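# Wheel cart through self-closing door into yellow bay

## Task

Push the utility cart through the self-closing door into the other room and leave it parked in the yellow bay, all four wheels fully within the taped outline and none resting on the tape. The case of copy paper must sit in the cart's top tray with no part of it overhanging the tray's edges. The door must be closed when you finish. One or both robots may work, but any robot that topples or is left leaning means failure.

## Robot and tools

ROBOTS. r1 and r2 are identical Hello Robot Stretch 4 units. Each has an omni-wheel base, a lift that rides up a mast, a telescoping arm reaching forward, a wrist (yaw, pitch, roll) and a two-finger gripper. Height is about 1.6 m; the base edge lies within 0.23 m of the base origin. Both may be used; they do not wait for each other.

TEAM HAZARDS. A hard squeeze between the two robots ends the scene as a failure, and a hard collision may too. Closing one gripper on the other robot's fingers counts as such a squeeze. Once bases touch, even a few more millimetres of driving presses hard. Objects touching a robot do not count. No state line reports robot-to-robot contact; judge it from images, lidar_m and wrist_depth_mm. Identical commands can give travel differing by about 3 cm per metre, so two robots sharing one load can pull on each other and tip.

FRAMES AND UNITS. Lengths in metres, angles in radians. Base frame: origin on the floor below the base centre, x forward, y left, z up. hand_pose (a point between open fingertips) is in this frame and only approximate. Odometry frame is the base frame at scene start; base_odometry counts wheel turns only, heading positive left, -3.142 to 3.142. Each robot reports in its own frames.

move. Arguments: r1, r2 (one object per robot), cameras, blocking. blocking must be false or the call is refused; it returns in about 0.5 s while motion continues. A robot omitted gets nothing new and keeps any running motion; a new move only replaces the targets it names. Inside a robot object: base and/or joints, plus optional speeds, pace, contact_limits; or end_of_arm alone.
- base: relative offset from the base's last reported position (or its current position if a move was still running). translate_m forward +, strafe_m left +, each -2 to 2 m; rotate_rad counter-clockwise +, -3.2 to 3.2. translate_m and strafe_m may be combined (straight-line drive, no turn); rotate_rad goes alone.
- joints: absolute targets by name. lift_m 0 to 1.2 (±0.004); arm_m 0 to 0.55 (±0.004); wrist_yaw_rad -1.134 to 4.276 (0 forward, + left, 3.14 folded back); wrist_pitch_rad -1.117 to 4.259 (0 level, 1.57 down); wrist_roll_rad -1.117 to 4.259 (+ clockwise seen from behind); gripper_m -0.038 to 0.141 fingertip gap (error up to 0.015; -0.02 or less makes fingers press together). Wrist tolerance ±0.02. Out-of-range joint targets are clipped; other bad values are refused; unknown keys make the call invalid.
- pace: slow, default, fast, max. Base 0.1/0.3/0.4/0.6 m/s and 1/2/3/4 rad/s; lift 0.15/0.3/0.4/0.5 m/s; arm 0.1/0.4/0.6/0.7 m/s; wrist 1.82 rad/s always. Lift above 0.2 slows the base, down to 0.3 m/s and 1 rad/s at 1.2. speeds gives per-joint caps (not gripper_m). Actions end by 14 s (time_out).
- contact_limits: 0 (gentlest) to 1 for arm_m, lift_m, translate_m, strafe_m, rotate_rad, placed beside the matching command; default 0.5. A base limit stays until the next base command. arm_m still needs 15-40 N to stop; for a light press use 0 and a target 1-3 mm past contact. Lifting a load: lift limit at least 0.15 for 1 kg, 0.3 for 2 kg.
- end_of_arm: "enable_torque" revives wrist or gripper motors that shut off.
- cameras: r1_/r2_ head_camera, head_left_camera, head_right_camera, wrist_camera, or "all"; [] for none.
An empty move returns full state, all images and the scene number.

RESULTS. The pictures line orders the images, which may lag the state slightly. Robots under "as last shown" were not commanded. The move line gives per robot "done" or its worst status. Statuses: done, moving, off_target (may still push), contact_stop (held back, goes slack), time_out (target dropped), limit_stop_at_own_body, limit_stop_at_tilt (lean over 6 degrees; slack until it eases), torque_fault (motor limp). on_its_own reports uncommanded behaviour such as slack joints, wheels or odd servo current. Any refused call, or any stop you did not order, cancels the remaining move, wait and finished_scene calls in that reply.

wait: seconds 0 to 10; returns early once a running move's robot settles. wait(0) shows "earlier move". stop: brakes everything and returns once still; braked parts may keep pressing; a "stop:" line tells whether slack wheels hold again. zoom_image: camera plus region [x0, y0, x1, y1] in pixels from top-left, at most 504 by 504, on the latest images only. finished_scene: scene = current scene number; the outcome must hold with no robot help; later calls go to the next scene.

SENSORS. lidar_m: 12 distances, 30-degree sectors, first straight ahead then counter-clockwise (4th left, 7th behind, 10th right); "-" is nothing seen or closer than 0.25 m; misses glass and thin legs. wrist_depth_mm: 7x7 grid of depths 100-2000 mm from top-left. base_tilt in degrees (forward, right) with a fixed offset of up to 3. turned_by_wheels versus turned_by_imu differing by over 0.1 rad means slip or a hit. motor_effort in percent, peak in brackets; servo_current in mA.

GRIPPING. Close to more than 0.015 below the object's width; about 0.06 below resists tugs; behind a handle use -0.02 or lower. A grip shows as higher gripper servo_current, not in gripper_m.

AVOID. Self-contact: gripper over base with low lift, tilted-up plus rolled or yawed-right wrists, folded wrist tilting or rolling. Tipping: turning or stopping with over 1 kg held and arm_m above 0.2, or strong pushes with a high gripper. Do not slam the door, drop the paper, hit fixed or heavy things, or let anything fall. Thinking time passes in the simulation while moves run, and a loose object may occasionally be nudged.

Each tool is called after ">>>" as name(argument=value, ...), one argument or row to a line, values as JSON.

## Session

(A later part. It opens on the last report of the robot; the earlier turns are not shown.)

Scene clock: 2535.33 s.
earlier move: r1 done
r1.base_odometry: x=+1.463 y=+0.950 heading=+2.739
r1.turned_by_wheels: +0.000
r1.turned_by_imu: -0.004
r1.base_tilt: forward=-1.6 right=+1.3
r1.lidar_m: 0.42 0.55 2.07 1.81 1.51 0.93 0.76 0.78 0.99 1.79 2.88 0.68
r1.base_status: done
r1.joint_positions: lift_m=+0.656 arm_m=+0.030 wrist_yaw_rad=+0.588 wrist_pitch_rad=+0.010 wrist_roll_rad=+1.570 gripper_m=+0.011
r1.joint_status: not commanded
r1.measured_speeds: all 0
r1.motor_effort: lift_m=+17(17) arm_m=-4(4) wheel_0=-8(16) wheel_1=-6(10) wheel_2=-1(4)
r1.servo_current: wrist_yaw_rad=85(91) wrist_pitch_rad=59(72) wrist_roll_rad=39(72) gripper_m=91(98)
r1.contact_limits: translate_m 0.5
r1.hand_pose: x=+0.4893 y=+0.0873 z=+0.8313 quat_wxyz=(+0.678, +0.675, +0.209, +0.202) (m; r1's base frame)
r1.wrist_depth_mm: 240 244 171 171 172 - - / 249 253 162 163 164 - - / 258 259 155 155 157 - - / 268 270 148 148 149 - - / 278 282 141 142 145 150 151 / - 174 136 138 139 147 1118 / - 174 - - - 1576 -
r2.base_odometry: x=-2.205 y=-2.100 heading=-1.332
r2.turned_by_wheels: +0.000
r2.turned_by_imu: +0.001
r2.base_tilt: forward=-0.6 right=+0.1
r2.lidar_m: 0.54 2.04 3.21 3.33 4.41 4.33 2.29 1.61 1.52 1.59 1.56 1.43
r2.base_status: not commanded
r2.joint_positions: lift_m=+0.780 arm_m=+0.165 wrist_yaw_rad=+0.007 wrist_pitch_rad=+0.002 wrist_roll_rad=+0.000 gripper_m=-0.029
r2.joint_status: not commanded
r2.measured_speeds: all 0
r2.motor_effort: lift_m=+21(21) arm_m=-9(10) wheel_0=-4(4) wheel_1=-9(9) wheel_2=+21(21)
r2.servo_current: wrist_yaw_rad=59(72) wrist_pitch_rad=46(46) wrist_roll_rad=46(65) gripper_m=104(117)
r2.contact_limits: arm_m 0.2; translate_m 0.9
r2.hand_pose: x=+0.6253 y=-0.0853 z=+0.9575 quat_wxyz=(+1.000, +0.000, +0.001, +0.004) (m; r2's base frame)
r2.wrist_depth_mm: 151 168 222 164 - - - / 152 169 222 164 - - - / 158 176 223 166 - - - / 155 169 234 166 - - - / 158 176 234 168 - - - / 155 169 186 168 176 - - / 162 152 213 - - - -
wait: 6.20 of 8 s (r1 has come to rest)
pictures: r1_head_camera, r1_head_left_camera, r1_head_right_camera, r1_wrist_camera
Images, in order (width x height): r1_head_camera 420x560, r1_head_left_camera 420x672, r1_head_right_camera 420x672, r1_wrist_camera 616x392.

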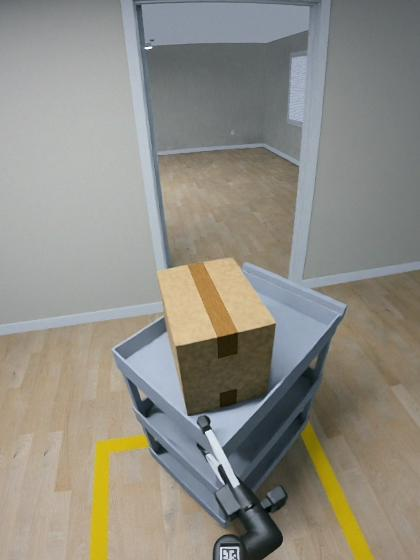

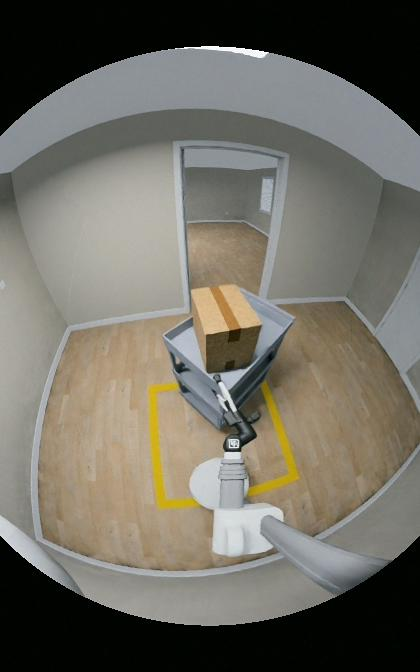

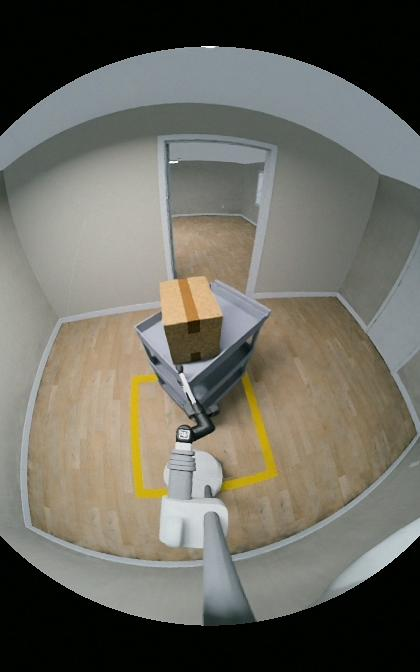

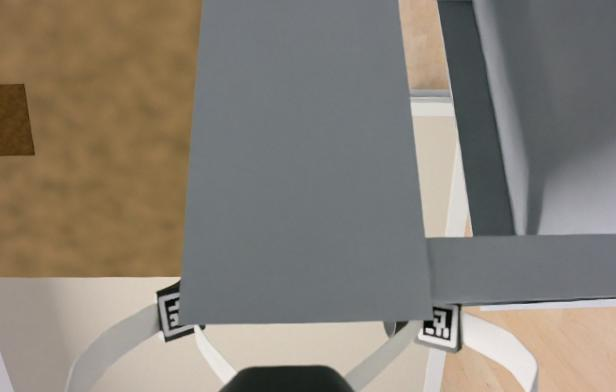

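>>> move(
  r1={"base":{"translate_m":-0.32,"strafe_m":0.055},"pace":"slow","contact_limits":{"translate_m":0.5}},
  blocking=false,
)

>>> wait(
  seconds=8,
  cameras=["r1_wrist_camera", "r1_head_right_camera", "r1_head_left_camera", "r1_head_camera"],
)

Scene clock: 2558.50 s.
move: r1 moving
r1.base_odometry: x=+1.474 y=+0.943 heading=+2.738
r1.turned_by_wheels: -0.001
r1.turned_by_imu: -0.001
r1.base_tilt: forward=-1.6 right=+1.3
r1.lidar_m: 0.40 0.54 2.10 1.82 1.48 0.89 0.77 0.79 0.97 1.77 2.87 0.66
r1.base_status: translate_m moving; strafe_m moving
r1.joint_positions: lift_m=+0.656 arm_m=+0.030 wrist_yaw_rad=+0.588 wrist_pitch_rad=+0.010 wrist_roll_rad=+1.570 gripper_m=+0.011
r1.joint_status: not commanded
r1.measured_speeds: translate_m=-0.049 strafe_m=+0.008 rotate_rad=+0.000 lift_m=+0.000 arm_m=+0.000 wrist_yaw_rad=+0.000 wrist_pitch_rad=+0.000 wrist_roll_rad=+0.000
r1.motor_effort: lift_m=+17(17) arm_m=-4(4) wheel_0=-10(12) wheel_1=-7(8) wheel_2=+5(5)
r1.servo_current: wrist_yaw_rad=78(85) wrist_pitch_rad=52(65) wrist_roll_rad=46(65) gripper_m=91(98)
r1.contact_limits: translate_m 0.5
r1.hand_pose: x=+0.4893 y=+0.0873 z=+0.8313 quat_wxyz=(+0.678, +0.675, +0.209, +0.202) (m; r1's base frame)
r1.wrist_depth_mm: 243 244 172 172 173 - - / 250 252 162 163 164 - - / 259 260 156 156 156 - - / 267 270 149 149 149 - - / 278 278 141 142 145 150 151 / - 174 135 138 139 147 1060 / - 174 - - - 1537 -
r2: as last shown
r2.turned_by_imu: +0.000
r2.base_tilt: forward=-0.6 right=+0.0
r2.lidar_m: 0.51 2.06 3.20 3.33 4.44 4.32 2.27 1.61 1.53 1.59 1.56 1.44
r2.motor_effort: lift_m=+21(21) arm_m=-9(10) wheel_0=-3(4) wheel_1=-9(9) wheel_2=+21(21)
r2.servo_current: wrist_yaw_rad=52(65) wrist_pitch_rad=39(46) wrist_roll_rad=52(59) gripper_m=104(111)
r2.contact_limits: arm_m 0.2; translate_m 0.9
r2.wrist_depth_mm: 151 168 223 163 - - - / 152 168 224 165 - - - / 158 175 224 166 - - - / 156 170 235 166 - - - / 158 176 234 167 - - - / 155 169 186 168 176 - - / 161 152 213 - - - -
pictures: none

Scene clock: 2562.50 s.
earlier move: r1 done
r1.base_odometry: x=+1.735 y=+0.774 heading=+2.737
r1.turned_by_wheels: +0.000
r1.turned_by_imu: -0.003
r1.base_tilt: forward=-1.6 right=+1.3
r1.lidar_m: 0.41 0.56 1.94 1.70 0.96 0.58 0.49 0.49 0.60 1.14 3.01 0.64
r1.base_status: done
r1.joint_positions: lift_m=+0.656 arm_m=+0.030 wrist_yaw_rad=+0.588 wrist_pitch_rad=+0.010 wrist_roll_rad=+1.570 gripper_m=+0.011
r1.joint_status: not commanded
r1.measured_speeds: all 0
r1.motor_effort: lift_m=+17(17) arm_m=-4(4) wheel_0=-10(15) wheel_1=-4(10) wheel_2=-3(5)
r1.servo_current: wrist_yaw_rad=65(98) wrist_pitch_rad=65(72) wrist_roll_rad=52(85) gripper_m=91(98)
r1.contact_limits: translate_m 0.5
r1.hand_pose: x=+0.4893 y=+0.0873 z=+0.8313 quat_wxyz=(+0.678, +0.675, +0.209, +0.202) (m; r1's base frame)
r1.wrist_depth_mm: 241 243 171 170 171 - - / 247 251 160 162 163 - - / 258 262 155 154 156 - - / 270 270 148 148 149 - - / 278 281 141 142 144 150 150 / - - 136 138 138 147 1118 / - - - - - 1537 -
r2.base_odometry: x=-2.205 y=-2.100 heading=-1.332
r2.turned_by_wheels: +0.000
r2.turned_by_imu: +0.001
r2.base_tilt: forward=-0.6 right=+0.1
r2.lidar_m: 0.54 2.01 3.22 3.33 4.46 4.33 2.31 1.59 1.53 1.59 1.58 1.43
r2.base_status: not commanded
r2.joint_positions: lift_m=+0.780 arm_m=+0.165 wrist_yaw_rad=+0.007 wrist_pitch_rad=+0.002 wrist_roll_rad=+0.000 gripper_m=-0.029
r2.joint_status: not commanded
r2.measured_speeds: all 0
r2.motor_effort: lift_m=+21(21) arm_m=-9(10) wheel_0=-3(4) wheel_1=-9(9) wheel_2=+20(21)
r2.servo_current: wrist_yaw_rad=46(72) wrist_pitch_rad=39(52) wrist_roll_rad=46(59) gripper_m=111(117)
r2.contact_limits: arm_m 0.2; translate_m 0.9
r2.hand_pose: x=+0.6253 y=-0.0853 z=+0.9575 quat_wxyz=(+1.000, +0.000, +0.001, +0.004) (m; r2's base frame)
r2.wrist_depth_mm: 151 168 223 164 - - - / 152 169 223 165 - - - / 158 175 224 166 - - - / 155 169 234 166 - - - / 158 176 233 168 - - - / 154 169 186 167 176 - - / 162 153 213 - - - -
wait: 4.00 of 8 s (r1 has come to rest)
pictures: r1_head_camera, r1_head_left_camera, r1_head_right_camera, r1_wrist_camera
Images, in order (width x height): r1_head_camera 420x560, r1_head_left_camera 420x672, r1_head_right_camera 420x672, r1_wrist_camera 616x392.

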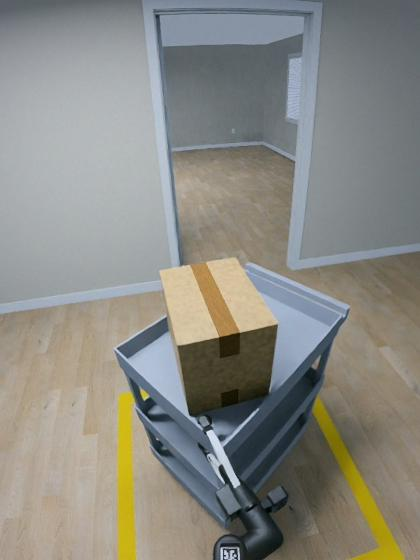

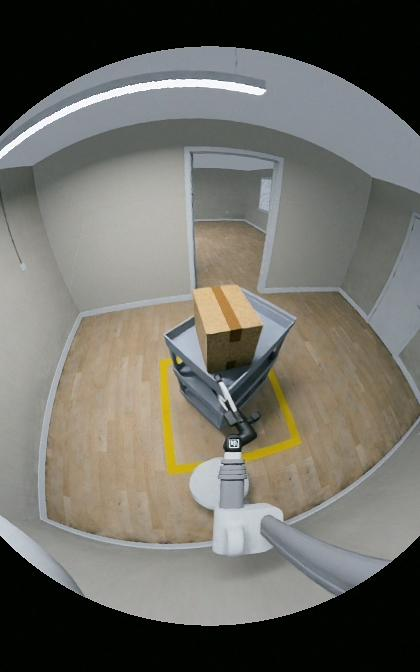

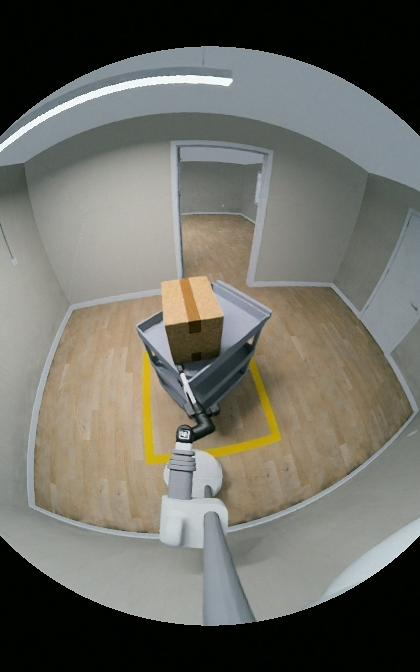

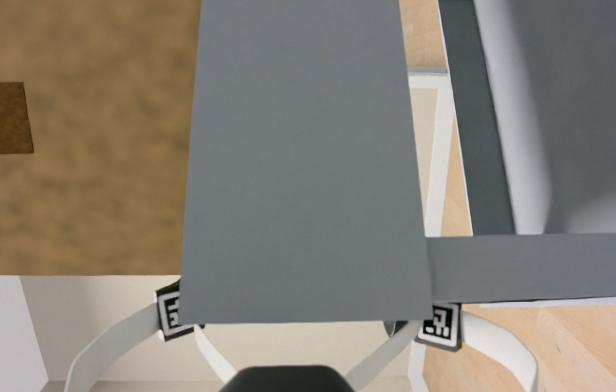

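>>> zoom_image(
  camera="r1_head_left_camera",
  region=[140, 280, 320, 520],
)

>>> zoom_image(
  camera="r1_head_camera",
  region=[90, 230, 420, 560],
)

Scaled by 2.100 from the camera's 420x672 image, which has a finer 600x960 frame.

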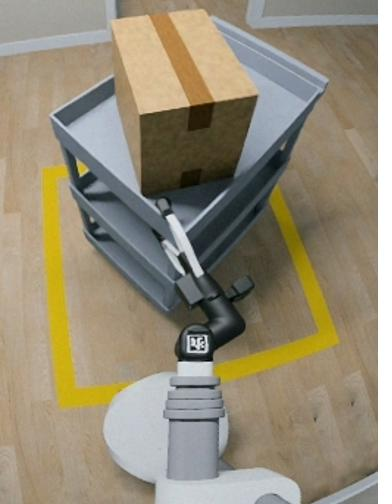

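Scaled by 1.527 from the camera's 420x560 image, which has a finer 600x800 frame.

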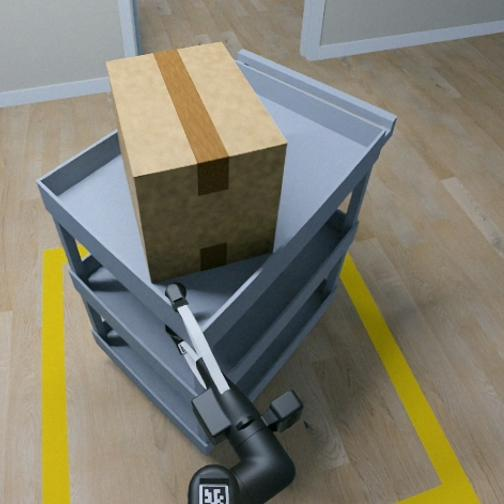

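>>> move(
  r1={"joints":{"gripper_m":0.06}},
  blocking=false,
)

>>> wait(
  seconds=2,
)

>>> move(
  r1={"joints":{"gripper_m":0.14}},
  blocking=false,
)

>>> wait(
  seconds=3,
  cameras=["r1_wrist_camera", "r1_head_camera"],
)

Scene clock: 2594.33 s.
move: r1 moving
r1.base_odometry: x=+1.736 y=+0.774 heading=+2.738
r1.turned_by_wheels: +0.000
r1.turned_by_imu: +0.000
r1.base_tilt: forward=-1.6 right=+1.3
r1.lidar_m: 0.42 0.54 1.95 1.70 0.97 0.58 0.49 0.50 0.63 1.11 3.03 0.64
r1.base_status: not commanded
r1.joint_positions: lift_m=+0.656 arm_m=+0.030 wrist_yaw_rad=+0.588 wrist_pitch_rad=+0.010 wrist_roll_rad=+1.570 gripper_m=+0.030
r1.joint_status: gripper_m moving
r1.measured_speeds: all 0
r1.motor_effort: lift_m=+17(17) arm_m=-3(4) wheel_0=-10(11) wheel_1=-4(4) wheel_2=-4(4)
r1.servo_current: wrist_yaw_rad=72(78) wrist_pitch_rad=59(65) wrist_roll_rad=46(65) gripper_m=59(91)
r1.contact_limits: translate_m 0.5
r1.hand_pose: x=+0.4893 y=+0.0873 z=+0.8313 quat_wxyz=(+0.678, +0.675, +0.209, +0.202) (m; r1's base frame)
r1.wrist_depth_mm: 243 246 174 173 175 - - / 251 253 165 165 167 - - / 263 263 158 158 159 - - / 271 274 152 152 153 - - / 281 282 145 145 147 153 154 / - - 139 142 143 150 1098 / - 161 - - - 1618 1118
r2: as last shown
r2.turned_by_imu: +0.000
r2.lidar_m: 0.53 2.02 3.19 3.34 4.46 4.33 2.27 1.63 1.52 1.57 1.55 1.41
r2.motor_effort: lift_m=+21(21) arm_m=-9(9) wheel_0=-3(4) wheel_1=-8(9) wheel_2=+20(21)
r2.servo_current: wrist_yaw_rad=59(59) wrist_pitch_rad=46(46) wrist_roll_rad=39(52) gripper_m=111(111)
r2.contact_limits: arm_m 0.2; translate_m 0.9
r2.wrist_depth_mm: 151 168 223 163 - - - / 152 169 223 165 - - - / 158 175 223 166 - - - / 156 169 233 165 - - - / 158 175 234 168 - - - / 155 170 186 167 176 - - / 162 152 213 - - - -
pictures: none

Scene clock: 2595.17 s.
earlier move: r1 done
r1.base_odometry: x=+1.736 y=+0.774 heading=+2.738
r1.turned_by_wheels: +0.000
r1.turned_by_imu: +0.000
r1.base_tilt: forward=-1.6 right=+1.3
r1.lidar_m: 0.43 0.56 1.95 1.70 0.96 0.58 0.50 0.49 0.60 1.11 3.02 0.65
r1.base_status: not commanded
r1.joint_positions: lift_m=+0.656 arm_m=+0.030 wrist_yaw_rad=+0.588 wrist_pitch_rad=+0.010 wrist_roll_rad=+1.570 gripper_m=+0.060
r1.joint_status: all done
r1.measured_speeds: all 0
r1.motor_effort: lift_m=+17(17) arm_m=+0(4) wheel_0=-9(11) wheel_1=-3(4) wheel_2=-3(4)
r1.servo_current: wrist_yaw_rad=72(91) wrist_pitch_rad=65(65) wrist_roll_rad=46(72) gripper_m=39(91)
r1.contact_limits: translate_m 0.5
r1.hand_pose: x=+0.4893 y=+0.0873 z=+0.8313 quat_wxyz=(+0.678, +0.675, +0.209, +0.202) (m; r1's base frame)
r1.wrist_depth_mm: 246 249 179 178 181 - - / 256 257 170 170 172 - - / 265 267 163 163 164 - - / 276 278 157 155 158 1921 - / 286 289 150 151 153 159 158 / - - 146 - 154 163 1182 / - - - - - 1661 1205
r2.base_odometry: x=-2.205 y=-2.100 heading=-1.332
r2.turned_by_wheels: +0.000
r2.turned_by_imu: +0.000
r2.base_tilt: forward=-0.5 right=+0.1
r2.lidar_m: 0.55 2.06 3.21 3.30 4.48 4.32 2.30 1.62 1.52 1.59 1.58 1.40
r2.base_status: not commanded
r2.joint_positions: lift_m=+0.780 arm_m=+0.165 wrist_yaw_rad=+0.007 wrist_pitch_rad=+0.002 wrist_roll_rad=+0.000 gripper_m=-0.029
r2.joint_status: not commanded
r2.measured_speeds: all 0
r2.motor_effort: lift_m=+21(21) arm_m=-9(10) wheel_0=-3(4) wheel_1=-9(9) wheel_2=+21(21)
r2.servo_current: wrist_yaw_rad=46(78) wrist_pitch_rad=33(46) wrist_roll_rad=39(65) gripper_m=111(111)
r2.contact_limits: arm_m 0.2; translate_m 0.9
r2.hand_pose: x=+0.6253 y=-0.0853 z=+0.9575 quat_wxyz=(+1.000, +0.000, +0.001, +0.004) (m; r2's base frame)
r2.wrist_depth_mm: 151 168 222 163 - - - / 152 169 223 165 - - - / 158 175 224 166 - - - / 155 169 235 166 - - - / 158 176 234 168 - - - / 154 169 185 167 176 - - / 162 152 213 - - - -
wait: 0.83 of 2 s (r1 has come to rest)
pictures: none

Scene clock: 2595.67 s.
move: r1 moving
r1.base_odometry: x=+1.736 y=+0.774 heading=+2.738
r1.turned_by_wheels: +0.000
r1.turned_by_imu: +0.000
r1.base_tilt: forward=-1.6 right=+1.3
r1.lidar_m: 0.43 0.57 1.95 1.70 0.94 0.58 0.47 0.49 0.60 1.13 3.02 0.66
r1.base_status: not commanded
r1.joint_positions: lift_m=+0.656 arm_m=+0.030 wrist_yaw_rad=+0.588 wrist_pitch_rad=+0.010 wrist_roll_rad=+1.570 gripper_m=+0.078
r1.joint_status: gripper_m moving
r1.measured_speeds: all 0
r1.motor_effort: lift_m=+17(17) arm_m=+1(1) wheel_0=-9(10) wheel_1=-3(3) wheel_2=-4(4)
r1.servo_current: wrist_yaw_rad=65(78) wrist_pitch_rad=65(65) wrist_roll_rad=59(59) gripper_m=85(85)
r1.contact_limits: translate_m 0.5
r1.hand_pose: x=+0.4893 y=+0.0873 z=+0.8313 quat_wxyz=(+0.678, +0.675, +0.209, +0.202) (m; r1's base frame)
r1.wrist_depth_mm: 247 250 181 180 182 - - / 256 257 171 172 173 - - / 266 268 164 164 165 - - / 276 279 158 158 158 1863 - / 289 289 152 152 154 159 159 / - - 148 148 158 1397 1160 / - - - 148 - 1576 1182
r2: as last shown
r2.base_tilt: forward=-0.6 right=+0.1
r2.lidar_m: 0.54 2.06 3.22 3.32 4.43 4.31 2.30 1.60 1.53 1.59 1.55 1.40
r2.motor_effort: lift_m=+21(21) arm_m=-9(9) wheel_0=-3(4) wheel_1=-9(9) wheel_2=+21(21)
r2.servo_current: wrist_yaw_rad=52(65) wrist_pitch_rad=46(46) wrist_roll_rad=46(59) gripper_m=104(111)
r2.contact_limits: arm_m 0.2; translate_m 0.9
r2.wrist_depth_mm: 151 168 222 164 - - - / 152 169 223 165 - - - / 158 176 224 166 - - - / 155 170 234 166 - - - / 157 176 234 168 - - - / 155 169 185 167 176 - - / 161 152 213 - - - -
pictures: none

Scene clock: 2596.97 s.
earlier move: r1 done
r1.base_odometry: x=+1.736 y=+0.774 heading=+2.738
r1.turned_by_wheels: +0.000
r1.turned_by_imu: +0.000
r1.base_tilt: forward=-1.6 right=+1.3
r1.lidar_m: 0.42 0.60 1.94 1.69 0.98 0.57 0.49 0.49 0.61 1.14 3.03 0.65
r1.base_status: not commanded
r1.joint_positions: lift_m=+0.656 arm_m=+0.030 wrist_yaw_rad=+0.588 wrist_pitch_rad=+0.010 wrist_roll_rad=+1.570 gripper_m=+0.140
r1.joint_status: all done
r1.measured_speeds: all 0
r1.motor_effort: lift_m=+17(17) arm_m=+4(4) wheel_0=-10(10) wheel_1=-3(3) wheel_2=-3(4)
r1.servo_current: wrist_yaw_rad=72(91) wrist_pitch_rad=65(72) wrist_roll_rad=46(65) gripper_m=39(98)
r1.contact_limits: translate_m 0.5
r1.hand_pose: x=+0.4893 y=+0.0873 z=+0.8313 quat_wxyz=(+0.678, +0.675, +0.209, +0.202) (m; r1's base frame)
r1.wrist_depth_mm: 247 251 179 179 182 - - / 255 258 171 171 173 - - / 266 268 165 164 165 - - / 276 278 158 158 158 1921 - / 287 291 152 152 154 159 159 / - - 148 148 158 1397 1160 / - - - 148 - 1708 1205
r2.base_odometry: x=-2.205 y=-2.100 heading=-1.332
r2.turned_by_wheels: +0.000
r2.turned_by_imu: +0.000
r2.base_tilt: forward=-0.5 right=+0.1
r2.lidar_m: 0.55 2.03 3.22 3.35 4.43 4.33 2.31 1.61 1.53 1.60 1.56 1.41
r2.base_status: not commanded
r2.joint_positions: lift_m=+0.780 arm_m=+0.165 wrist_yaw_rad=+0.007 wrist_pitch_rad=+0.002 wrist_roll_rad=+0.000 gripper_m=-0.029
r2.joint_status: not commanded
r2.measured_speeds: all 0
r2.motor_effort: lift_m=+21(21) arm_m=-9(10) wheel_0=-4(4) wheel_1=-9(9) wheel_2=+21(21)
r2.servo_current: wrist_yaw_rad=52(72) wrist_pitch_rad=39(46) wrist_roll_rad=52(59) gripper_m=111(111)
r2.contact_limits: arm_m 0.2; translate_m 0.9
r2.hand_pose: x=+0.6253 y=-0.0853 z=+0.9575 quat_wxyz=(+1.000, +0.000, +0.001, +0.004) (m; r2's base frame)
r2.wrist_depth_mm: 151 167 222 163 - - - / 153 169 223 164 - - - / 158 175 223 166 - - - / 156 169 234 166 - - - / 158 176 234 168 - - - / 155 169 185 168 176 - - / 162 152 213 - - - -
wait: 1.30 of 3 s (r1 has come to rest)
pictures: r1_head_camera, r1_wrist_camera
Images, in order (width x height): r1_head_camera 420x560, r1_wrist_camera 616x392.

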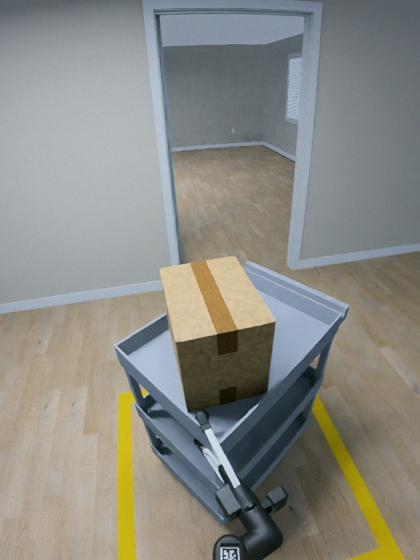

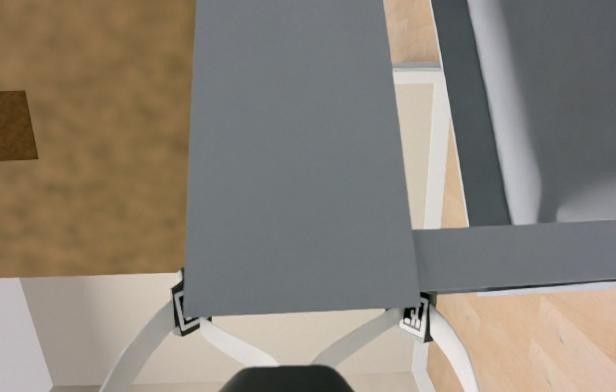

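>>> wait(
  seconds=0.5,
  cameras=["r1_wrist_camera"],
)

Scene clock: 2601.60 s.
r1.base_odometry: x=+1.736 y=+0.774 heading=+2.738
r1.turned_by_wheels: +0.000
r1.turned_by_imu: +0.000
r1.base_tilt: forward=-1.6 right=+1.3
r1.lidar_m: 0.40 0.58 1.93 1.69 0.98 0.58 0.49 0.49 0.62 1.14 3.01 0.66
r1.base_status: not commanded
r1.joint_positions: lift_m=+0.656 arm_m=+0.030 wrist_yaw_rad=+0.588 wrist_pitch_rad=+0.010 wrist_roll_rad=+1.570 gripper_m=+0.140
r1.joint_status: all done
r1.measured_speeds: all 0
r1.motor_effort: lift_m=+17(17) arm_m=+4(4) wheel_0=-10(10) wheel_1=-3(3) wheel_2=-3(4)
r1.servo_current: wrist_yaw_rad=85(91) wrist_pitch_rad=59(72) wrist_roll_rad=52(65) gripper_m=39(98)
r1.contact_limits: translate_m 0.5
r1.hand_pose: x=+0.4893 y=+0.0873 z=+0.8313 quat_wxyz=(+0.678, +0.675, +0.209, +0.202) (m; r1's base frame)
r1.wrist_depth_mm: 249 250 179 180 182 - - / 256 259 170 172 172 - - / 266 268 165 164 165 - - / 276 279 158 158 159 1921 - / 290 290 152 152 154 159 159 / - - 148 148 158 1366 1205 / - - - 148 - 1661 1182
r2.base_odometry: x=-2.205 y=-2.100 heading=-1.332
r2.turned_by_wheels: +0.000
r2.turned_by_imu: +0.000
r2.base_tilt: forward=-0.5 right=+0.1
r2.lidar_m: 0.52 2.05 3.20 3.33 4.46 4.32 2.32 1.61 1.54 1.58 1.58 1.40
r2.base_status: not commanded
r2.joint_positions: lift_m=+0.780 arm_m=+0.165 wrist_yaw_rad=+0.007 wrist_pitch_rad=+0.002 wrist_roll_rad=+0.000 gripper_m=-0.029
r2.joint_status: not commanded
r2.measured_speeds: all 0
r2.motor_effort: lift_m=+21(21) arm_m=-9(10) wheel_0=-4(4) wheel_1=-9(9) wheel_2=+20(21)
r2.servo_current: wrist_yaw_rad=59(72) wrist_pitch_rad=39(46) wrist_roll_rad=52(59) gripper_m=104(111)
r2.contact_limits: arm_m 0.2; translate_m 0.9
r2.hand_pose: x=+0.6253 y=-0.0853 z=+0.9575 quat_wxyz=(+1.000, +0.000, +0.001, +0.004) (m; r2's base frame)
r2.wrist_depth_mm: 151 168 221 163 - - - / 152 169 223 165 - - - / 158 175 223 166 - - - / 155 169 234 165 - - - / 158 176 234 168 - - - / 155 169 185 167 176 - - / 162 152 213 - - - -
wait: 0.50 s; at rest from the start
pictures: r1_wrist_camera
Images, in order (width x height): r1_wrist_camera 616x392.

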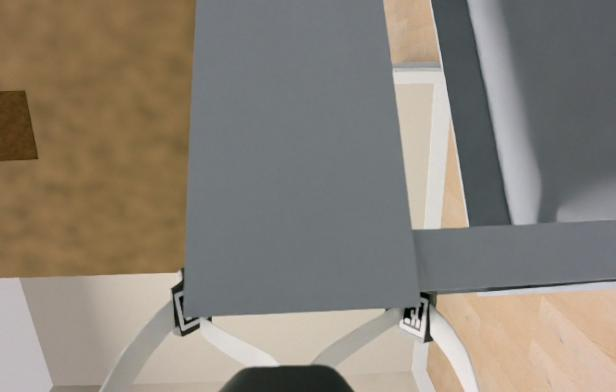

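>>> move(
  r1={"base":{"translate_m":-0.017,"strafe_m":-0.011},"pace":"slow"},
  blocking=false,
)

>>> wait(
  seconds=1.2,
)

>>> wait(
  seconds=0.4,
  cameras=["r1_wrist_camera"],
)

Scene clock: 2616.00 s.
move: r1 moving
r1.base_odometry: x=+1.749 y=+0.776 heading=+2.738
r1.turned_by_wheels: +0.000
r1.turned_by_imu: +0.000
r1.base_tilt: forward=-1.6 right=+1.3
r1.lidar_m: 0.44 0.57 1.96 1.71 0.94 0.58 0.48 0.48 0.59 1.09 3.02 0.68
r1.base_status: translate_m moving; strafe_m moving
r1.joint_positions: lift_m=+0.656 arm_m=+0.030 wrist_yaw_rad=+0.598 wrist_pitch_rad=+0.005 wrist_roll_rad=+1.570 gripper_m=+0.140
r1.joint_status: not commanded
r1.measured_speeds: translate_m=-0.036 strafe_m=-0.024 rotate_rad=+0.002 lift_m=+0.000 arm_m=+0.000 wrist_yaw_rad=+0.000 wrist_pitch_rad=+0.000 wrist_roll_rad=+0.000
r1.motor_effort: lift_m=+17(17) arm_m=+3(4) wheel_0=+2(8) wheel_1=-3(8) wheel_2=+3(7)
r1.servo_current: wrist_yaw_rad=46(72) wrist_pitch_rad=46(65) wrist_roll_rad=52(52) gripper_m=46(46)
r1.hand_pose: x=+0.4885 y=+0.0901 z=+0.8328 quat_wxyz=(+0.677, +0.675, +0.210, +0.207) (m; r1's base frame)
r1.wrist_depth_mm: 253 256 181 180 180 - - / 263 266 173 173 174 - - / 276 277 167 166 167 - - / 289 289 161 160 162 167 - / 300 304 156 155 156 163 - / - 211 - - 229 198 1205 / - - - 149 - 1756 1182
r2: as last shown
r2.lidar_m: 0.54 2.04 3.20 3.32 4.44 4.33 2.27 1.62 1.54 1.60 1.55 1.43
r2.motor_effort: lift_m=+21(21) arm_m=-9(9) wheel_0=-3(4) wheel_1=-9(9) wheel_2=+20(21)
r2.servo_current: wrist_yaw_rad=59(65) wrist_pitch_rad=39(39) wrist_roll_rad=52(52) gripper_m=104(111)
r2.contact_limits: arm_m 0.2; translate_m 0.9
r2.wrist_depth_mm: 151 168 223 163 - - - / 152 169 224 165 - - - / 158 176 223 166 - - - / 156 170 234 166 - - - / 158 176 234 168 - - - / 154 169 185 167 176 - - / 161 152 213 - - - -
pictures: none

Scene clock: 2616.63 s.
earlier move: r1 done
r1.base_odometry: x=+1.755 y=+0.777 heading=+2.738
r1.turned_by_wheels: +0.000
r1.turned_by_imu: +0.000
r1.base_tilt: forward=-1.6 right=+1.3
r1.lidar_m: 0.45 0.58 1.94 1.71 0.94 0.53 0.47 0.48 0.59 1.05 3.02 0.68
r1.base_status: done
r1.joint_positions: lift_m=+0.656 arm_m=+0.030 wrist_yaw_rad=+0.598 wrist_pitch_rad=+0.005 wrist_roll_rad=+1.570 gripper_m=+0.140
r1.joint_status: not commanded
r1.measured_speeds: all 0
r1.motor_effort: lift_m=+17(17) arm_m=+0(4) wheel_0=+3(8) wheel_1=-3(8) wheel_2=+3(7)
r1.servo_current: wrist_yaw_rad=59(72) wrist_pitch_rad=39(65) wrist_roll_rad=33(65) gripper_m=46(46)
r1.hand_pose: x=+0.4885 y=+0.0901 z=+0.8328 quat_wxyz=(+0.677, +0.675, +0.210, +0.207) (m; r1's base frame)
r1.wrist_depth_mm: 259 260 189 187 189 - - / 271 272 181 180 180 - - / 282 286 174 174 173 1921 - / 294 300 168 167 168 174 - / 309 309 163 162 163 170 171 / - 210 - - - 197 1205 / - - - 149 - 1708 1182
r2.base_odometry: x=-2.205 y=-2.100 heading=-1.332
r2.turned_by_wheels: +0.000
r2.turned_by_imu: +0.000
r2.base_tilt: forward=-0.5 right=+0.1
r2.lidar_m: 0.54 2.04 3.18 3.31 4.43 4.31 2.28 1.61 1.54 1.57 1.56 1.41
r2.base_status: not commanded
r2.joint_positions: lift_m=+0.780 arm_m=+0.165 wrist_yaw_rad=+0.007 wrist_pitch_rad=+0.002 wrist_roll_rad=+0.000 gripper_m=-0.029
r2.joint_status: not commanded
r2.measured_speeds: all 0
r2.motor_effort: lift_m=+21(21) arm_m=-9(10) wheel_0=-4(4) wheel_1=-8(9) wheel_2=+21(21)
r2.servo_current: wrist_yaw_rad=65(65) wrist_pitch_rad=46(46) wrist_roll_rad=46(52) gripper_m=111(111)
r2.contact_limits: arm_m 0.2; translate_m 0.9
r2.hand_pose: x=+0.6253 y=-0.0853 z=+0.9575 quat_wxyz=(+1.000, +0.000, +0.001, +0.004) (m; r2's base frame)
r2.wrist_depth_mm: 151 168 222 163 - - - / 152 169 223 165 - - - / 158 176 224 166 - - - / 155 169 233 166 - - - / 158 176 234 169 - - - / 155 169 186 167 176 - - / 162 152 213 - - - -
wait: 0.63 of 1.2 s (r1 has come to rest)
pictures: none

Scene clock: 2617.03 s.
r1.base_odometry: x=+1.755 y=+0.777 heading=+2.738
r1.turned_by_wheels: +0.000
r1.turned_by_imu: +0.000
r1.base_tilt: forward=-1.6 right=+1.2
r1.lidar_m: 0.43 0.57 1.96 1.71 0.92 0.55 0.48 0.47 0.59 1.06 3.02 0.68
r1.base_status: done
r1.joint_positions: lift_m=+0.656 arm_m=+0.030 wrist_yaw_rad=+0.598 wrist_pitch_rad=+0.005 wrist_roll_rad=+1.570 gripper_m=+0.140
r1.joint_status: not commanded
r1.measured_speeds: all 0
r1.motor_effort: lift_m=+17(17) arm_m=-1(4) wheel_0=+4(8) wheel_1=-3(8) wheel_2=+3(7)
r1.servo_current: wrist_yaw_rad=65(72) wrist_pitch_rad=52(65) wrist_roll_rad=39(65) gripper_m=46(46)
r1.hand_pose: x=+0.4885 y=+0.0901 z=+0.8328 quat_wxyz=(+0.677, +0.675, +0.210, +0.207) (m; r1's base frame)
r1.wrist_depth_mm: 259 263 189 187 188 - - / 271 272 181 180 180 - - / 282 283 174 173 174 1921 - / 296 296 168 167 168 174 - / 309 310 163 161 163 169 171 / - 209 - - - 196 1205 / - - - 150 - 1756 1205
r2.base_odometry: x=-2.205 y=-2.100 heading=-1.332
r2.turned_by_wheels: +0.000
r2.turned_by_imu: +0.000
r2.base_tilt: forward=-0.6 right=+0.1
r2.lidar_m: 0.54 2.04 3.22 3.30 4.46 4.33 2.30 1.62 1.53 1.58 1.55 1.43
r2.base_status: not commanded
r2.joint_positions: lift_m=+0.780 arm_m=+0.165 wrist_yaw_rad=+0.007 wrist_pitch_rad=+0.002 wrist_roll_rad=+0.000 gripper_m=-0.029
r2.joint_status: not commanded
r2.measured_speeds: all 0
r2.motor_effort: lift_m=+21(21) arm_m=-9(10) wheel_0=-3(4) wheel_1=-8(9) wheel_2=+20(21)
r2.servo_current: wrist_yaw_rad=46(65) wrist_pitch_rad=33(46) wrist_roll_rad=52(52) gripper_m=104(111)
r2.contact_limits: arm_m 0.2; translate_m 0.9
r2.hand_pose: x=+0.6253 y=-0.0853 z=+0.9575 quat_wxyz=(+1.000, +0.000, +0.001, +0.004) (m; r2's base frame)
r2.wrist_depth_mm: 151 168 222 163 - - - / 152 168 223 165 - - - / 158 176 224 165 - - - / 155 169 234 166 - - - / 157 176 235 168 - - - / 154 169 186 167 176 - - / 162 152 213 - - - -
wait: 0.40 s; at rest by 0.27 s
pictures: r1_wrist_camera
Images, in order (width x height): r1_wrist_camera 616x392.

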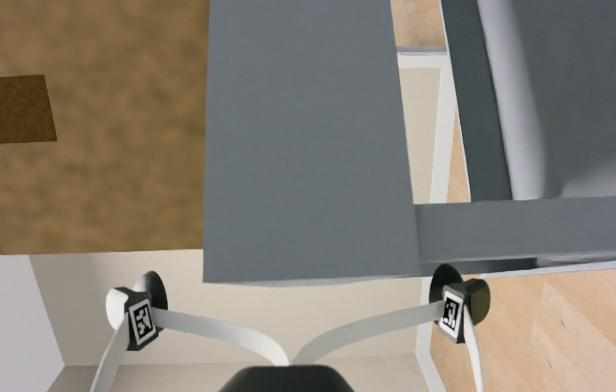

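>>> move(
  r1={"base":{"translate_m":-0.10,"strafe_m":-0.067},"pace":"slow"},
  blocking=false,
)

>>> wait(
  seconds=2.5,
  cameras=["r1_head_camera", "r1_head_left_camera", "r1_wrist_camera"],
)

Scene clock: 2623.93 s.
move: r1 moving
r1.base_odometry: x=+1.769 y=+0.780 heading=+2.738
r1.turned_by_wheels: +0.000
r1.turned_by_imu: +0.000
r1.base_tilt: forward=-1.6 right=+1.3
r1.lidar_m: 0.46 0.58 1.95 1.69 0.90 0.54 0.46 0.45 0.58 1.03 3.02 0.72
r1.base_status: translate_m moving; strafe_m moving
r1.joint_positions: lift_m=+0.656 arm_m=+0.030 wrist_yaw_rad=+0.598 wrist_pitch_rad=+0.005 wrist_roll_rad=+1.570 gripper_m=+0.140
r1.joint_status: not commanded
r1.measured_speeds: translate_m=-0.044 strafe_m=-0.030 rotate_rad=+0.000 lift_m=+0.000 arm_m=+0.000 wrist_yaw_rad=+0.000 wrist_pitch_rad=+0.000 wrist_roll_rad=+0.000
r1.motor_effort: lift_m=+17(17) arm_m=-4(4) wheel_0=+4(6) wheel_1=-7(8) wheel_2=+5(6)
r1.servo_current: wrist_yaw_rad=33(65) wrist_pitch_rad=46(46) wrist_roll_rad=59(59) gripper_m=46(52)
r1.hand_pose: x=+0.4885 y=+0.0901 z=+0.8328 quat_wxyz=(+0.677, +0.675, +0.210, +0.207) (m; r1's base frame)
r1.wrist_depth_mm: 271 272 204 200 203 - - / 282 283 195 193 195 - - / 293 296 188 186 187 - - / 307 309 181 180 181 186 - / - - 320 175 175 183 204 / - 209 - - - 197 1205 / - - - 149 - 1708 1205
r2: as last shown
r2.lidar_m: 0.54 2.04 3.21 3.31 4.47 4.33 2.29 1.61 1.52 1.59 1.55 1.42
r2.motor_effort: lift_m=+21(21) arm_m=-9(9) wheel_0=-3(4) wheel_1=-9(9) wheel_2=+21(21)
r2.servo_current: wrist_yaw_rad=52(59) wrist_pitch_rad=46(46) wrist_roll_rad=46(59) gripper_m=111(111)
r2.contact_limits: arm_m 0.2; translate_m 0.9
r2.wrist_depth_mm: 151 168 221 163 - - - / 152 169 223 164 - - - / 158 175 223 166 - - - / 155 169 233 166 - - - / 157 176 234 168 - - - / 154 169 186 167 176 - - / 162 152 213 - - - -
pictures: none

Scene clock: 2625.80 s.
earlier move: r1 done
r1.base_odometry: x=+1.874 y=+0.799 heading=+2.738
r1.turned_by_wheels: +0.000
r1.turned_by_imu: -0.001
r1.base_tilt: forward=-1.6 right=+1.3
r1.lidar_m: 0.54 0.62 2.01 1.73 0.71 0.43 0.36 0.36 0.45 0.82 2.98 0.93
r1.base_status: done
r1.joint_positions: lift_m=+0.656 arm_m=+0.030 wrist_yaw_rad=+0.598 wrist_pitch_rad=+0.005 wrist_roll_rad=+1.570 gripper_m=+0.140
r1.joint_status: not commanded
r1.measured_speeds: all 0
r1.motor_effort: lift_m=+17(17) arm_m=-3(4) wheel_0=+3(7) wheel_1=-2(8) wheel_2=+2(6)
r1.servo_current: wrist_yaw_rad=46(65) wrist_pitch_rad=46(52) wrist_roll_rad=39(65) gripper_m=46(52)
r1.hand_pose: x=+0.4885 y=+0.0901 z=+0.8328 quat_wxyz=(+0.677, +0.675, +0.210, +0.207) (m; r1's base frame)
r1.wrist_depth_mm: 368 364 366 324 - - - / 382 382 379 307 - - - / - 397 394 298 - - - / - 415 413 287 291 291 - / - - - 317 - 699 1160 / - 210 - - - 196 1205 / - - - 149 - 1708 1205
r2.base_odometry: x=-2.205 y=-2.100 heading=-1.332
r2.turned_by_wheels: +0.000
r2.turned_by_imu: +0.000
r2.base_tilt: forward=-0.6 right=+0.1
r2.lidar_m: 0.53 2.03 3.20 3.32 4.46 4.31 2.29 1.61 1.52 1.59 1.56 1.44
r2.base_status: not commanded
r2.joint_positions: lift_m=+0.780 arm_m=+0.165 wrist_yaw_rad=+0.007 wrist_pitch_rad=+0.002 wrist_roll_rad=+0.000 gripper_m=-0.029
r2.joint_status: not commanded
r2.measured_speeds: all 0
r2.motor_effort: lift_m=+21(21) arm_m=-9(10) wheel_0=-4(4) wheel_1=-8(9) wheel_2=+20(21)
r2.servo_current: wrist_yaw_rad=59(65) wrist_pitch_rad=33(46) wrist_roll_rad=52(59) gripper_m=104(111)
r2.contact_limits: arm_m 0.2; translate_m 0.9
r2.hand_pose: x=+0.6253 y=-0.0853 z=+0.9575 quat_wxyz=(+1.000, +0.000, +0.001, +0.004) (m; r2's base frame)
r2.wrist_depth_mm: 151 168 222 163 - - - / 152 169 222 164 - - - / 158 176 223 166 - - - / 156 170 234 166 - - - / 157 176 232 168 - - - / 155 169 185 167 176 - - / 162 152 213 - - - -
wait: 1.87 of 2.5 s (r1 has come to rest)
pictures: r1_head_camera, r1_head_left_camera, r1_wrist_camera
Images, in order (width x height): r1_head_camera 420x560, r1_head_left_camera 420x672, r1_wrist_camera 616x392.

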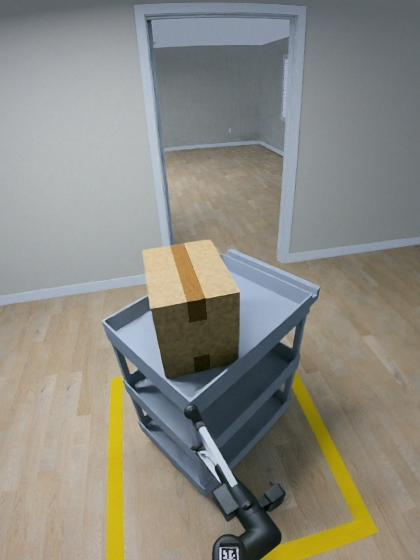

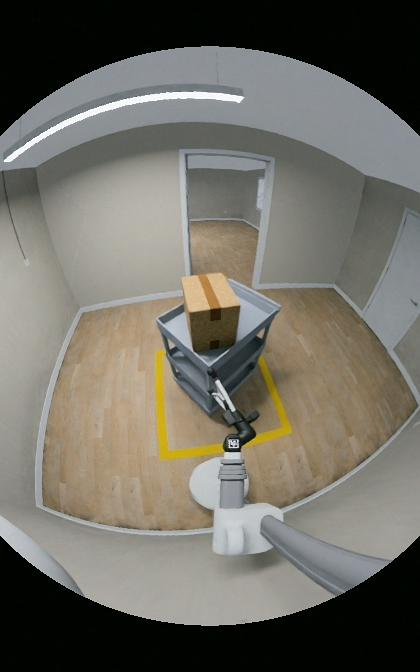

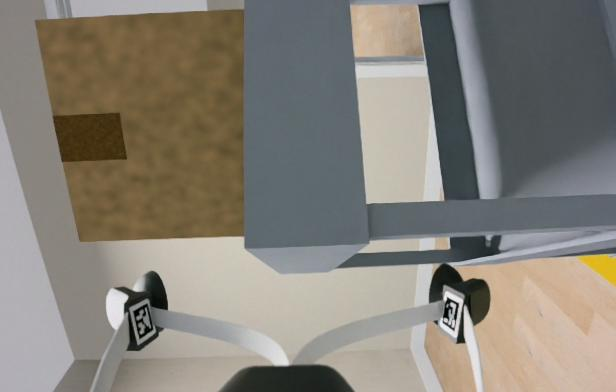

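>>> wait(
  seconds=0.1,
  cameras=["r2_head_camera", "r2_head_left_camera", "r2_head_right_camera", "r2_wrist_camera"],
)

Scene clock: 2662.50 s.
r1.base_odometry: x=+1.874 y=+0.799 heading=+2.738
r1.turned_by_wheels: +0.000
r1.turned_by_imu: +0.000
r1.base_tilt: forward=-1.6 right=+1.2
r1.lidar_m: 0.53 0.63 2.01 1.74 0.73 0.43 0.36 0.36 0.44 0.84 2.98 0.94
r1.base_status: done
r1.joint_positions: lift_m=+0.656 arm_m=+0.030 wrist_yaw_rad=+0.598 wrist_pitch_rad=+0.005 wrist_roll_rad=+1.570 gripper_m=+0.140
r1.joint_status: not commanded
r1.measured_speeds: all 0
r1.motor_effort: lift_m=+17(17) arm_m=-4(4) wheel_0=+3(7) wheel_1=-2(8) wheel_2=+2(6)
r1.servo_current: wrist_yaw_rad=52(65) wrist_pitch_rad=52(52) wrist_roll_rad=46(65) gripper_m=39(52)
r1.hand_pose: x=+0.4885 y=+0.0901 z=+0.8328 quat_wxyz=(+0.677, +0.675, +0.210, +0.207) (m; r1's base frame)
r1.wrist_depth_mm: 364 364 364 320 - - - / 382 379 375 307 - - - / - 394 397 298 - - - / - 415 413 287 293 293 - / - - - 320 - 691 1138 / - 209 - - - 196 1182 / - - - 149 - 1708 1229
r2.base_odometry: x=-2.205 y=-2.100 heading=-1.332
r2.turned_by_wheels: +0.000
r2.turned_by_imu: +0.000
r2.base_tilt: forward=-0.6 right=+0.1
r2.lidar_m: 0.55 2.04 3.21 3.33 4.46 4.32 2.26 1.61 1.53 1.59 1.55 1.42
r2.base_status: not commanded
r2.joint_positions: lift_m=+0.780 arm_m=+0.165 wrist_yaw_rad=+0.007 wrist_pitch_rad=+0.002 wrist_roll_rad=+0.000 gripper_m=-0.029
r2.joint_status: not commanded
r2.measured_speeds: all 0
r2.motor_effort: lift_m=+21(21) arm_m=-9(10) wheel_0=-4(4) wheel_1=-9(9) wheel_2=+20(21)
r2.servo_current: wrist_yaw_rad=59(65) wrist_pitch_rad=46(46) wrist_roll_rad=52(59) gripper_m=104(111)
r2.contact_limits: arm_m 0.2; translate_m 0.9
r2.hand_pose: x=+0.6253 y=-0.0853 z=+0.9575 quat_wxyz=(+1.000, +0.000, +0.001, +0.004) (m; r2's base frame)
r2.wrist_depth_mm: 151 168 223 163 - - - / 152 169 222 164 - - - / 158 175 224 165 - - - / 156 169 235 166 - - - / 157 176 234 168 - - - / 155 169 186 167 176 - - / 162 153 214 - - - -
wait: 0.10 s; at rest from the start
pictures: r2_head_camera, r2_head_left_camera, r2_head_right_camera, r2_wrist_camera
Images, in order (width x height): r2_head_camera 420x560, r2_head_left_camera 420x672, r2_head_right_camera 420x672, r2_wrist_camera 616x392.

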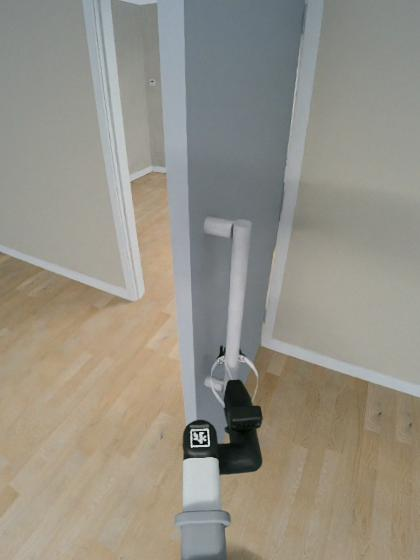

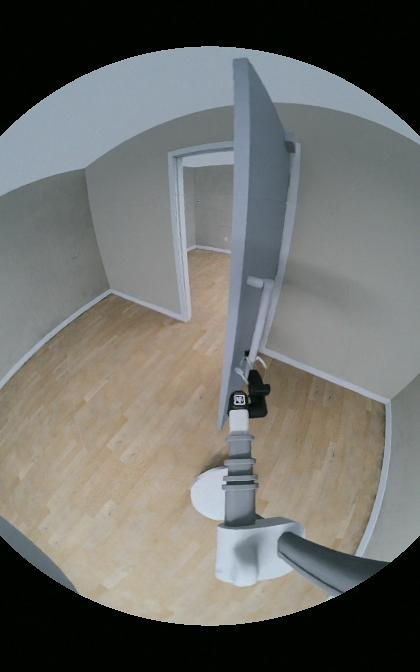

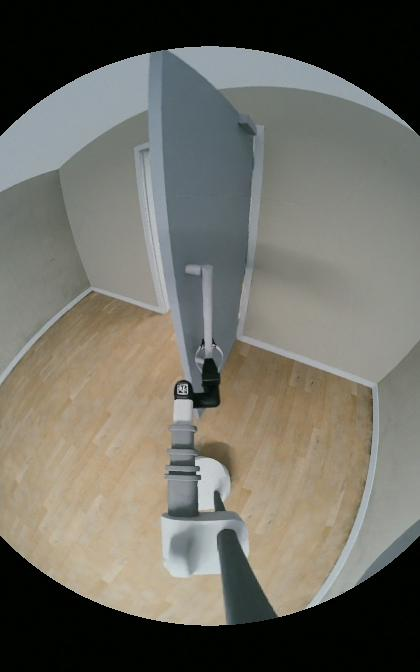

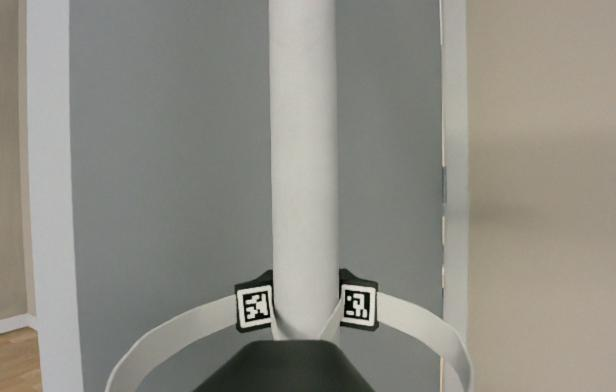

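>>> move(
  r2={"base":{"translate_m":0.0535,"strafe_m":0.187},"pace":"slow","contact_limits":{"translate_m":0.9}},
  blocking=false,
)

>>> wait(
  seconds=4,
  cameras=["r2_head_left_camera", "r2_wrist_camera"],
)

Scene clock: 2689.77 s.
move: r2 moving
r1: as last shown
r1.base_tilt: forward=-1.6 right=+1.3
r1.lidar_m: 0.54 0.65 2.02 1.76 0.72 0.41 0.36 0.35 0.44 0.83 2.97 0.97
r1.motor_effort: lift_m=+17(17) arm_m=-3(4) wheel_0=+2(3) wheel_1=-2(2) wheel_2=+2(2)
r1.servo_current: wrist_yaw_rad=46(52) wrist_pitch_rad=39(46) wrist_roll_rad=46(52) gripper_m=46(52)
r1.wrist_depth_mm: 368 364 370 322 - - - / 382 379 379 309 - - - / - 394 394 297 - - - / - 413 415 289 291 294 - / - - - 319 - 691 1160 / - 210 - - - 196 1229 / - - - 149 - 1708 1229
r2.base_odometry: x=-2.193 y=-2.100 heading=-1.333
r2.turned_by_wheels: -0.001
r2.turned_by_imu: -0.003
r2.base_tilt: forward=-0.6 right=+0.1
r2.lidar_m: 0.53 2.01 3.19 3.30 4.43 4.32 2.32 1.62 1.54 1.60 1.58 1.38
r2.base_status: translate_m moving; strafe_m moving
r2.joint_positions: lift_m=+0.780 arm_m=+0.165 wrist_yaw_rad=+0.007 wrist_pitch_rad=+0.002 wrist_roll_rad=+0.000 gripper_m=-0.029
r2.joint_status: not commanded
r2.measured_speeds: translate_m=+0.014 strafe_m=+0.050 rotate_rad=-0.002 lift_m=+0.000 arm_m=+0.000 wrist_yaw_rad=+0.000 wrist_pitch_rad=+0.000 wrist_roll_rad=+0.000
r2.motor_effort: lift_m=+21(21) arm_m=-9(9) wheel_0=-16(17) wheel_1=+3(10) wheel_2=+6(19)
r2.servo_current: wrist_yaw_rad=52(59) wrist_pitch_rad=39(46) wrist_roll_rad=46(59) gripper_m=111(111)
r2.contact_limits: arm_m 0.2; translate_m 0.9
r2.hand_pose: x=+0.6253 y=-0.0853 z=+0.9575 quat_wxyz=(+1.000, +0.000, +0.001, +0.004) (m; r2's base frame)
r2.wrist_depth_mm: 148 167 221 164 - - - / 153 167 221 165 - - - / 155 174 222 167 - - - / 156 168 222 165 - - - / 158 174 232 169 - - - / 156 167 185 167 178 - - / 162 151 203 - - - -
pictures: none

Scene clock: 2692.50 s.
earlier move: r2 done
r1.base_odometry: x=+1.874 y=+0.799 heading=+2.738
r1.turned_by_wheels: +0.000
r1.turned_by_imu: +0.000
r1.base_tilt: forward=-1.6 right=+1.3
r1.lidar_m: 0.56 0.65 1.99 1.75 0.74 0.42 0.36 0.35 0.47 0.84 2.95 0.94
r1.base_status: not commanded
r1.joint_positions: lift_m=+0.656 arm_m=+0.030 wrist_yaw_rad=+0.598 wrist_pitch_rad=+0.005 wrist_roll_rad=+1.570 gripper_m=+0.140
r1.joint_status: not commanded
r1.measured_speeds: all 0
r1.motor_effort: lift_m=+17(17) arm_m=-4(4) wheel_0=+3(3) wheel_1=-2(2) wheel_2=+2(2)
r1.servo_current: wrist_yaw_rad=33(65) wrist_pitch_rad=46(52) wrist_roll_rad=52(72) gripper_m=39(52)
r1.hand_pose: x=+0.4885 y=+0.0901 z=+0.8328 quat_wxyz=(+0.677, +0.675, +0.210, +0.207) (m; r1's base frame)
r1.wrist_depth_mm: 366 366 368 320 - - - / 377 379 377 309 - - - / - 397 394 298 - - - / - 413 415 287 293 293 - / - - - 317 - 683 1118 / - 210 - - - 196 1229 / - - - 149 - 1756 1205
r2.base_odometry: x=-2.011 y=-2.108 heading=-1.333
r2.turned_by_wheels: +0.000
r2.turned_by_imu: -0.111
r2.base_tilt: forward=-0.5 right=+0.0
r2.lidar_m: 0.52 1.87 2.98 3.03 3.73 4.29 3.02 1.92 1.77 1.79 1.67 1.19
r2.base_status: done
r2.joint_positions: lift_m=+0.780 arm_m=+0.165 wrist_yaw_rad=+0.007 wrist_pitch_rad=+0.002 wrist_roll_rad=+0.000 gripper_m=-0.029
r2.joint_status: not commanded
r2.measured_speeds: all 0
r2.motor_effort: lift_m=+21(21) arm_m=-10(10) wheel_0=-9(20) wheel_1=-4(10) wheel_2=+7(19)
r2.servo_current: wrist_yaw_rad=52(78) wrist_pitch_rad=39(46) wrist_roll_rad=52(65) gripper_m=98(111)
r2.contact_limits: arm_m 0.2; translate_m 0.9
r2.hand_pose: x=+0.6253 y=-0.0853 z=+0.9575 quat_wxyz=(+1.000, +0.000, +0.001, +0.004) (m; r2's base frame)
r2.wrist_depth_mm: 156 170 220 165 - - - / 157 171 222 165 - - - / 158 172 222 167 - - - / 160 172 232 166 - - - / 161 178 232 169 - - - / 158 172 185 167 177 - - / 168 143 213 - - - -
wait: 2.73 of 4 s (r2 has come to rest)
pictures: r2_head_left_camera, r2_wrist_camera
Images, in order (width x height): r2_head_left_camera 420x672, r2_wrist_camera 616x392.

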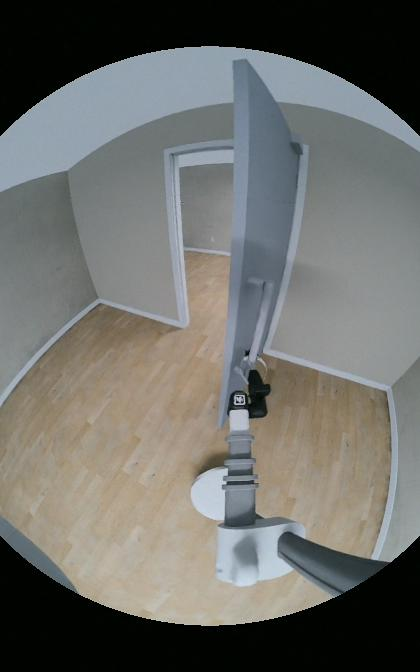

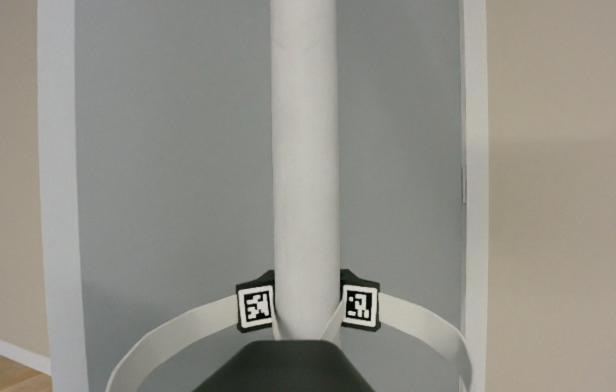

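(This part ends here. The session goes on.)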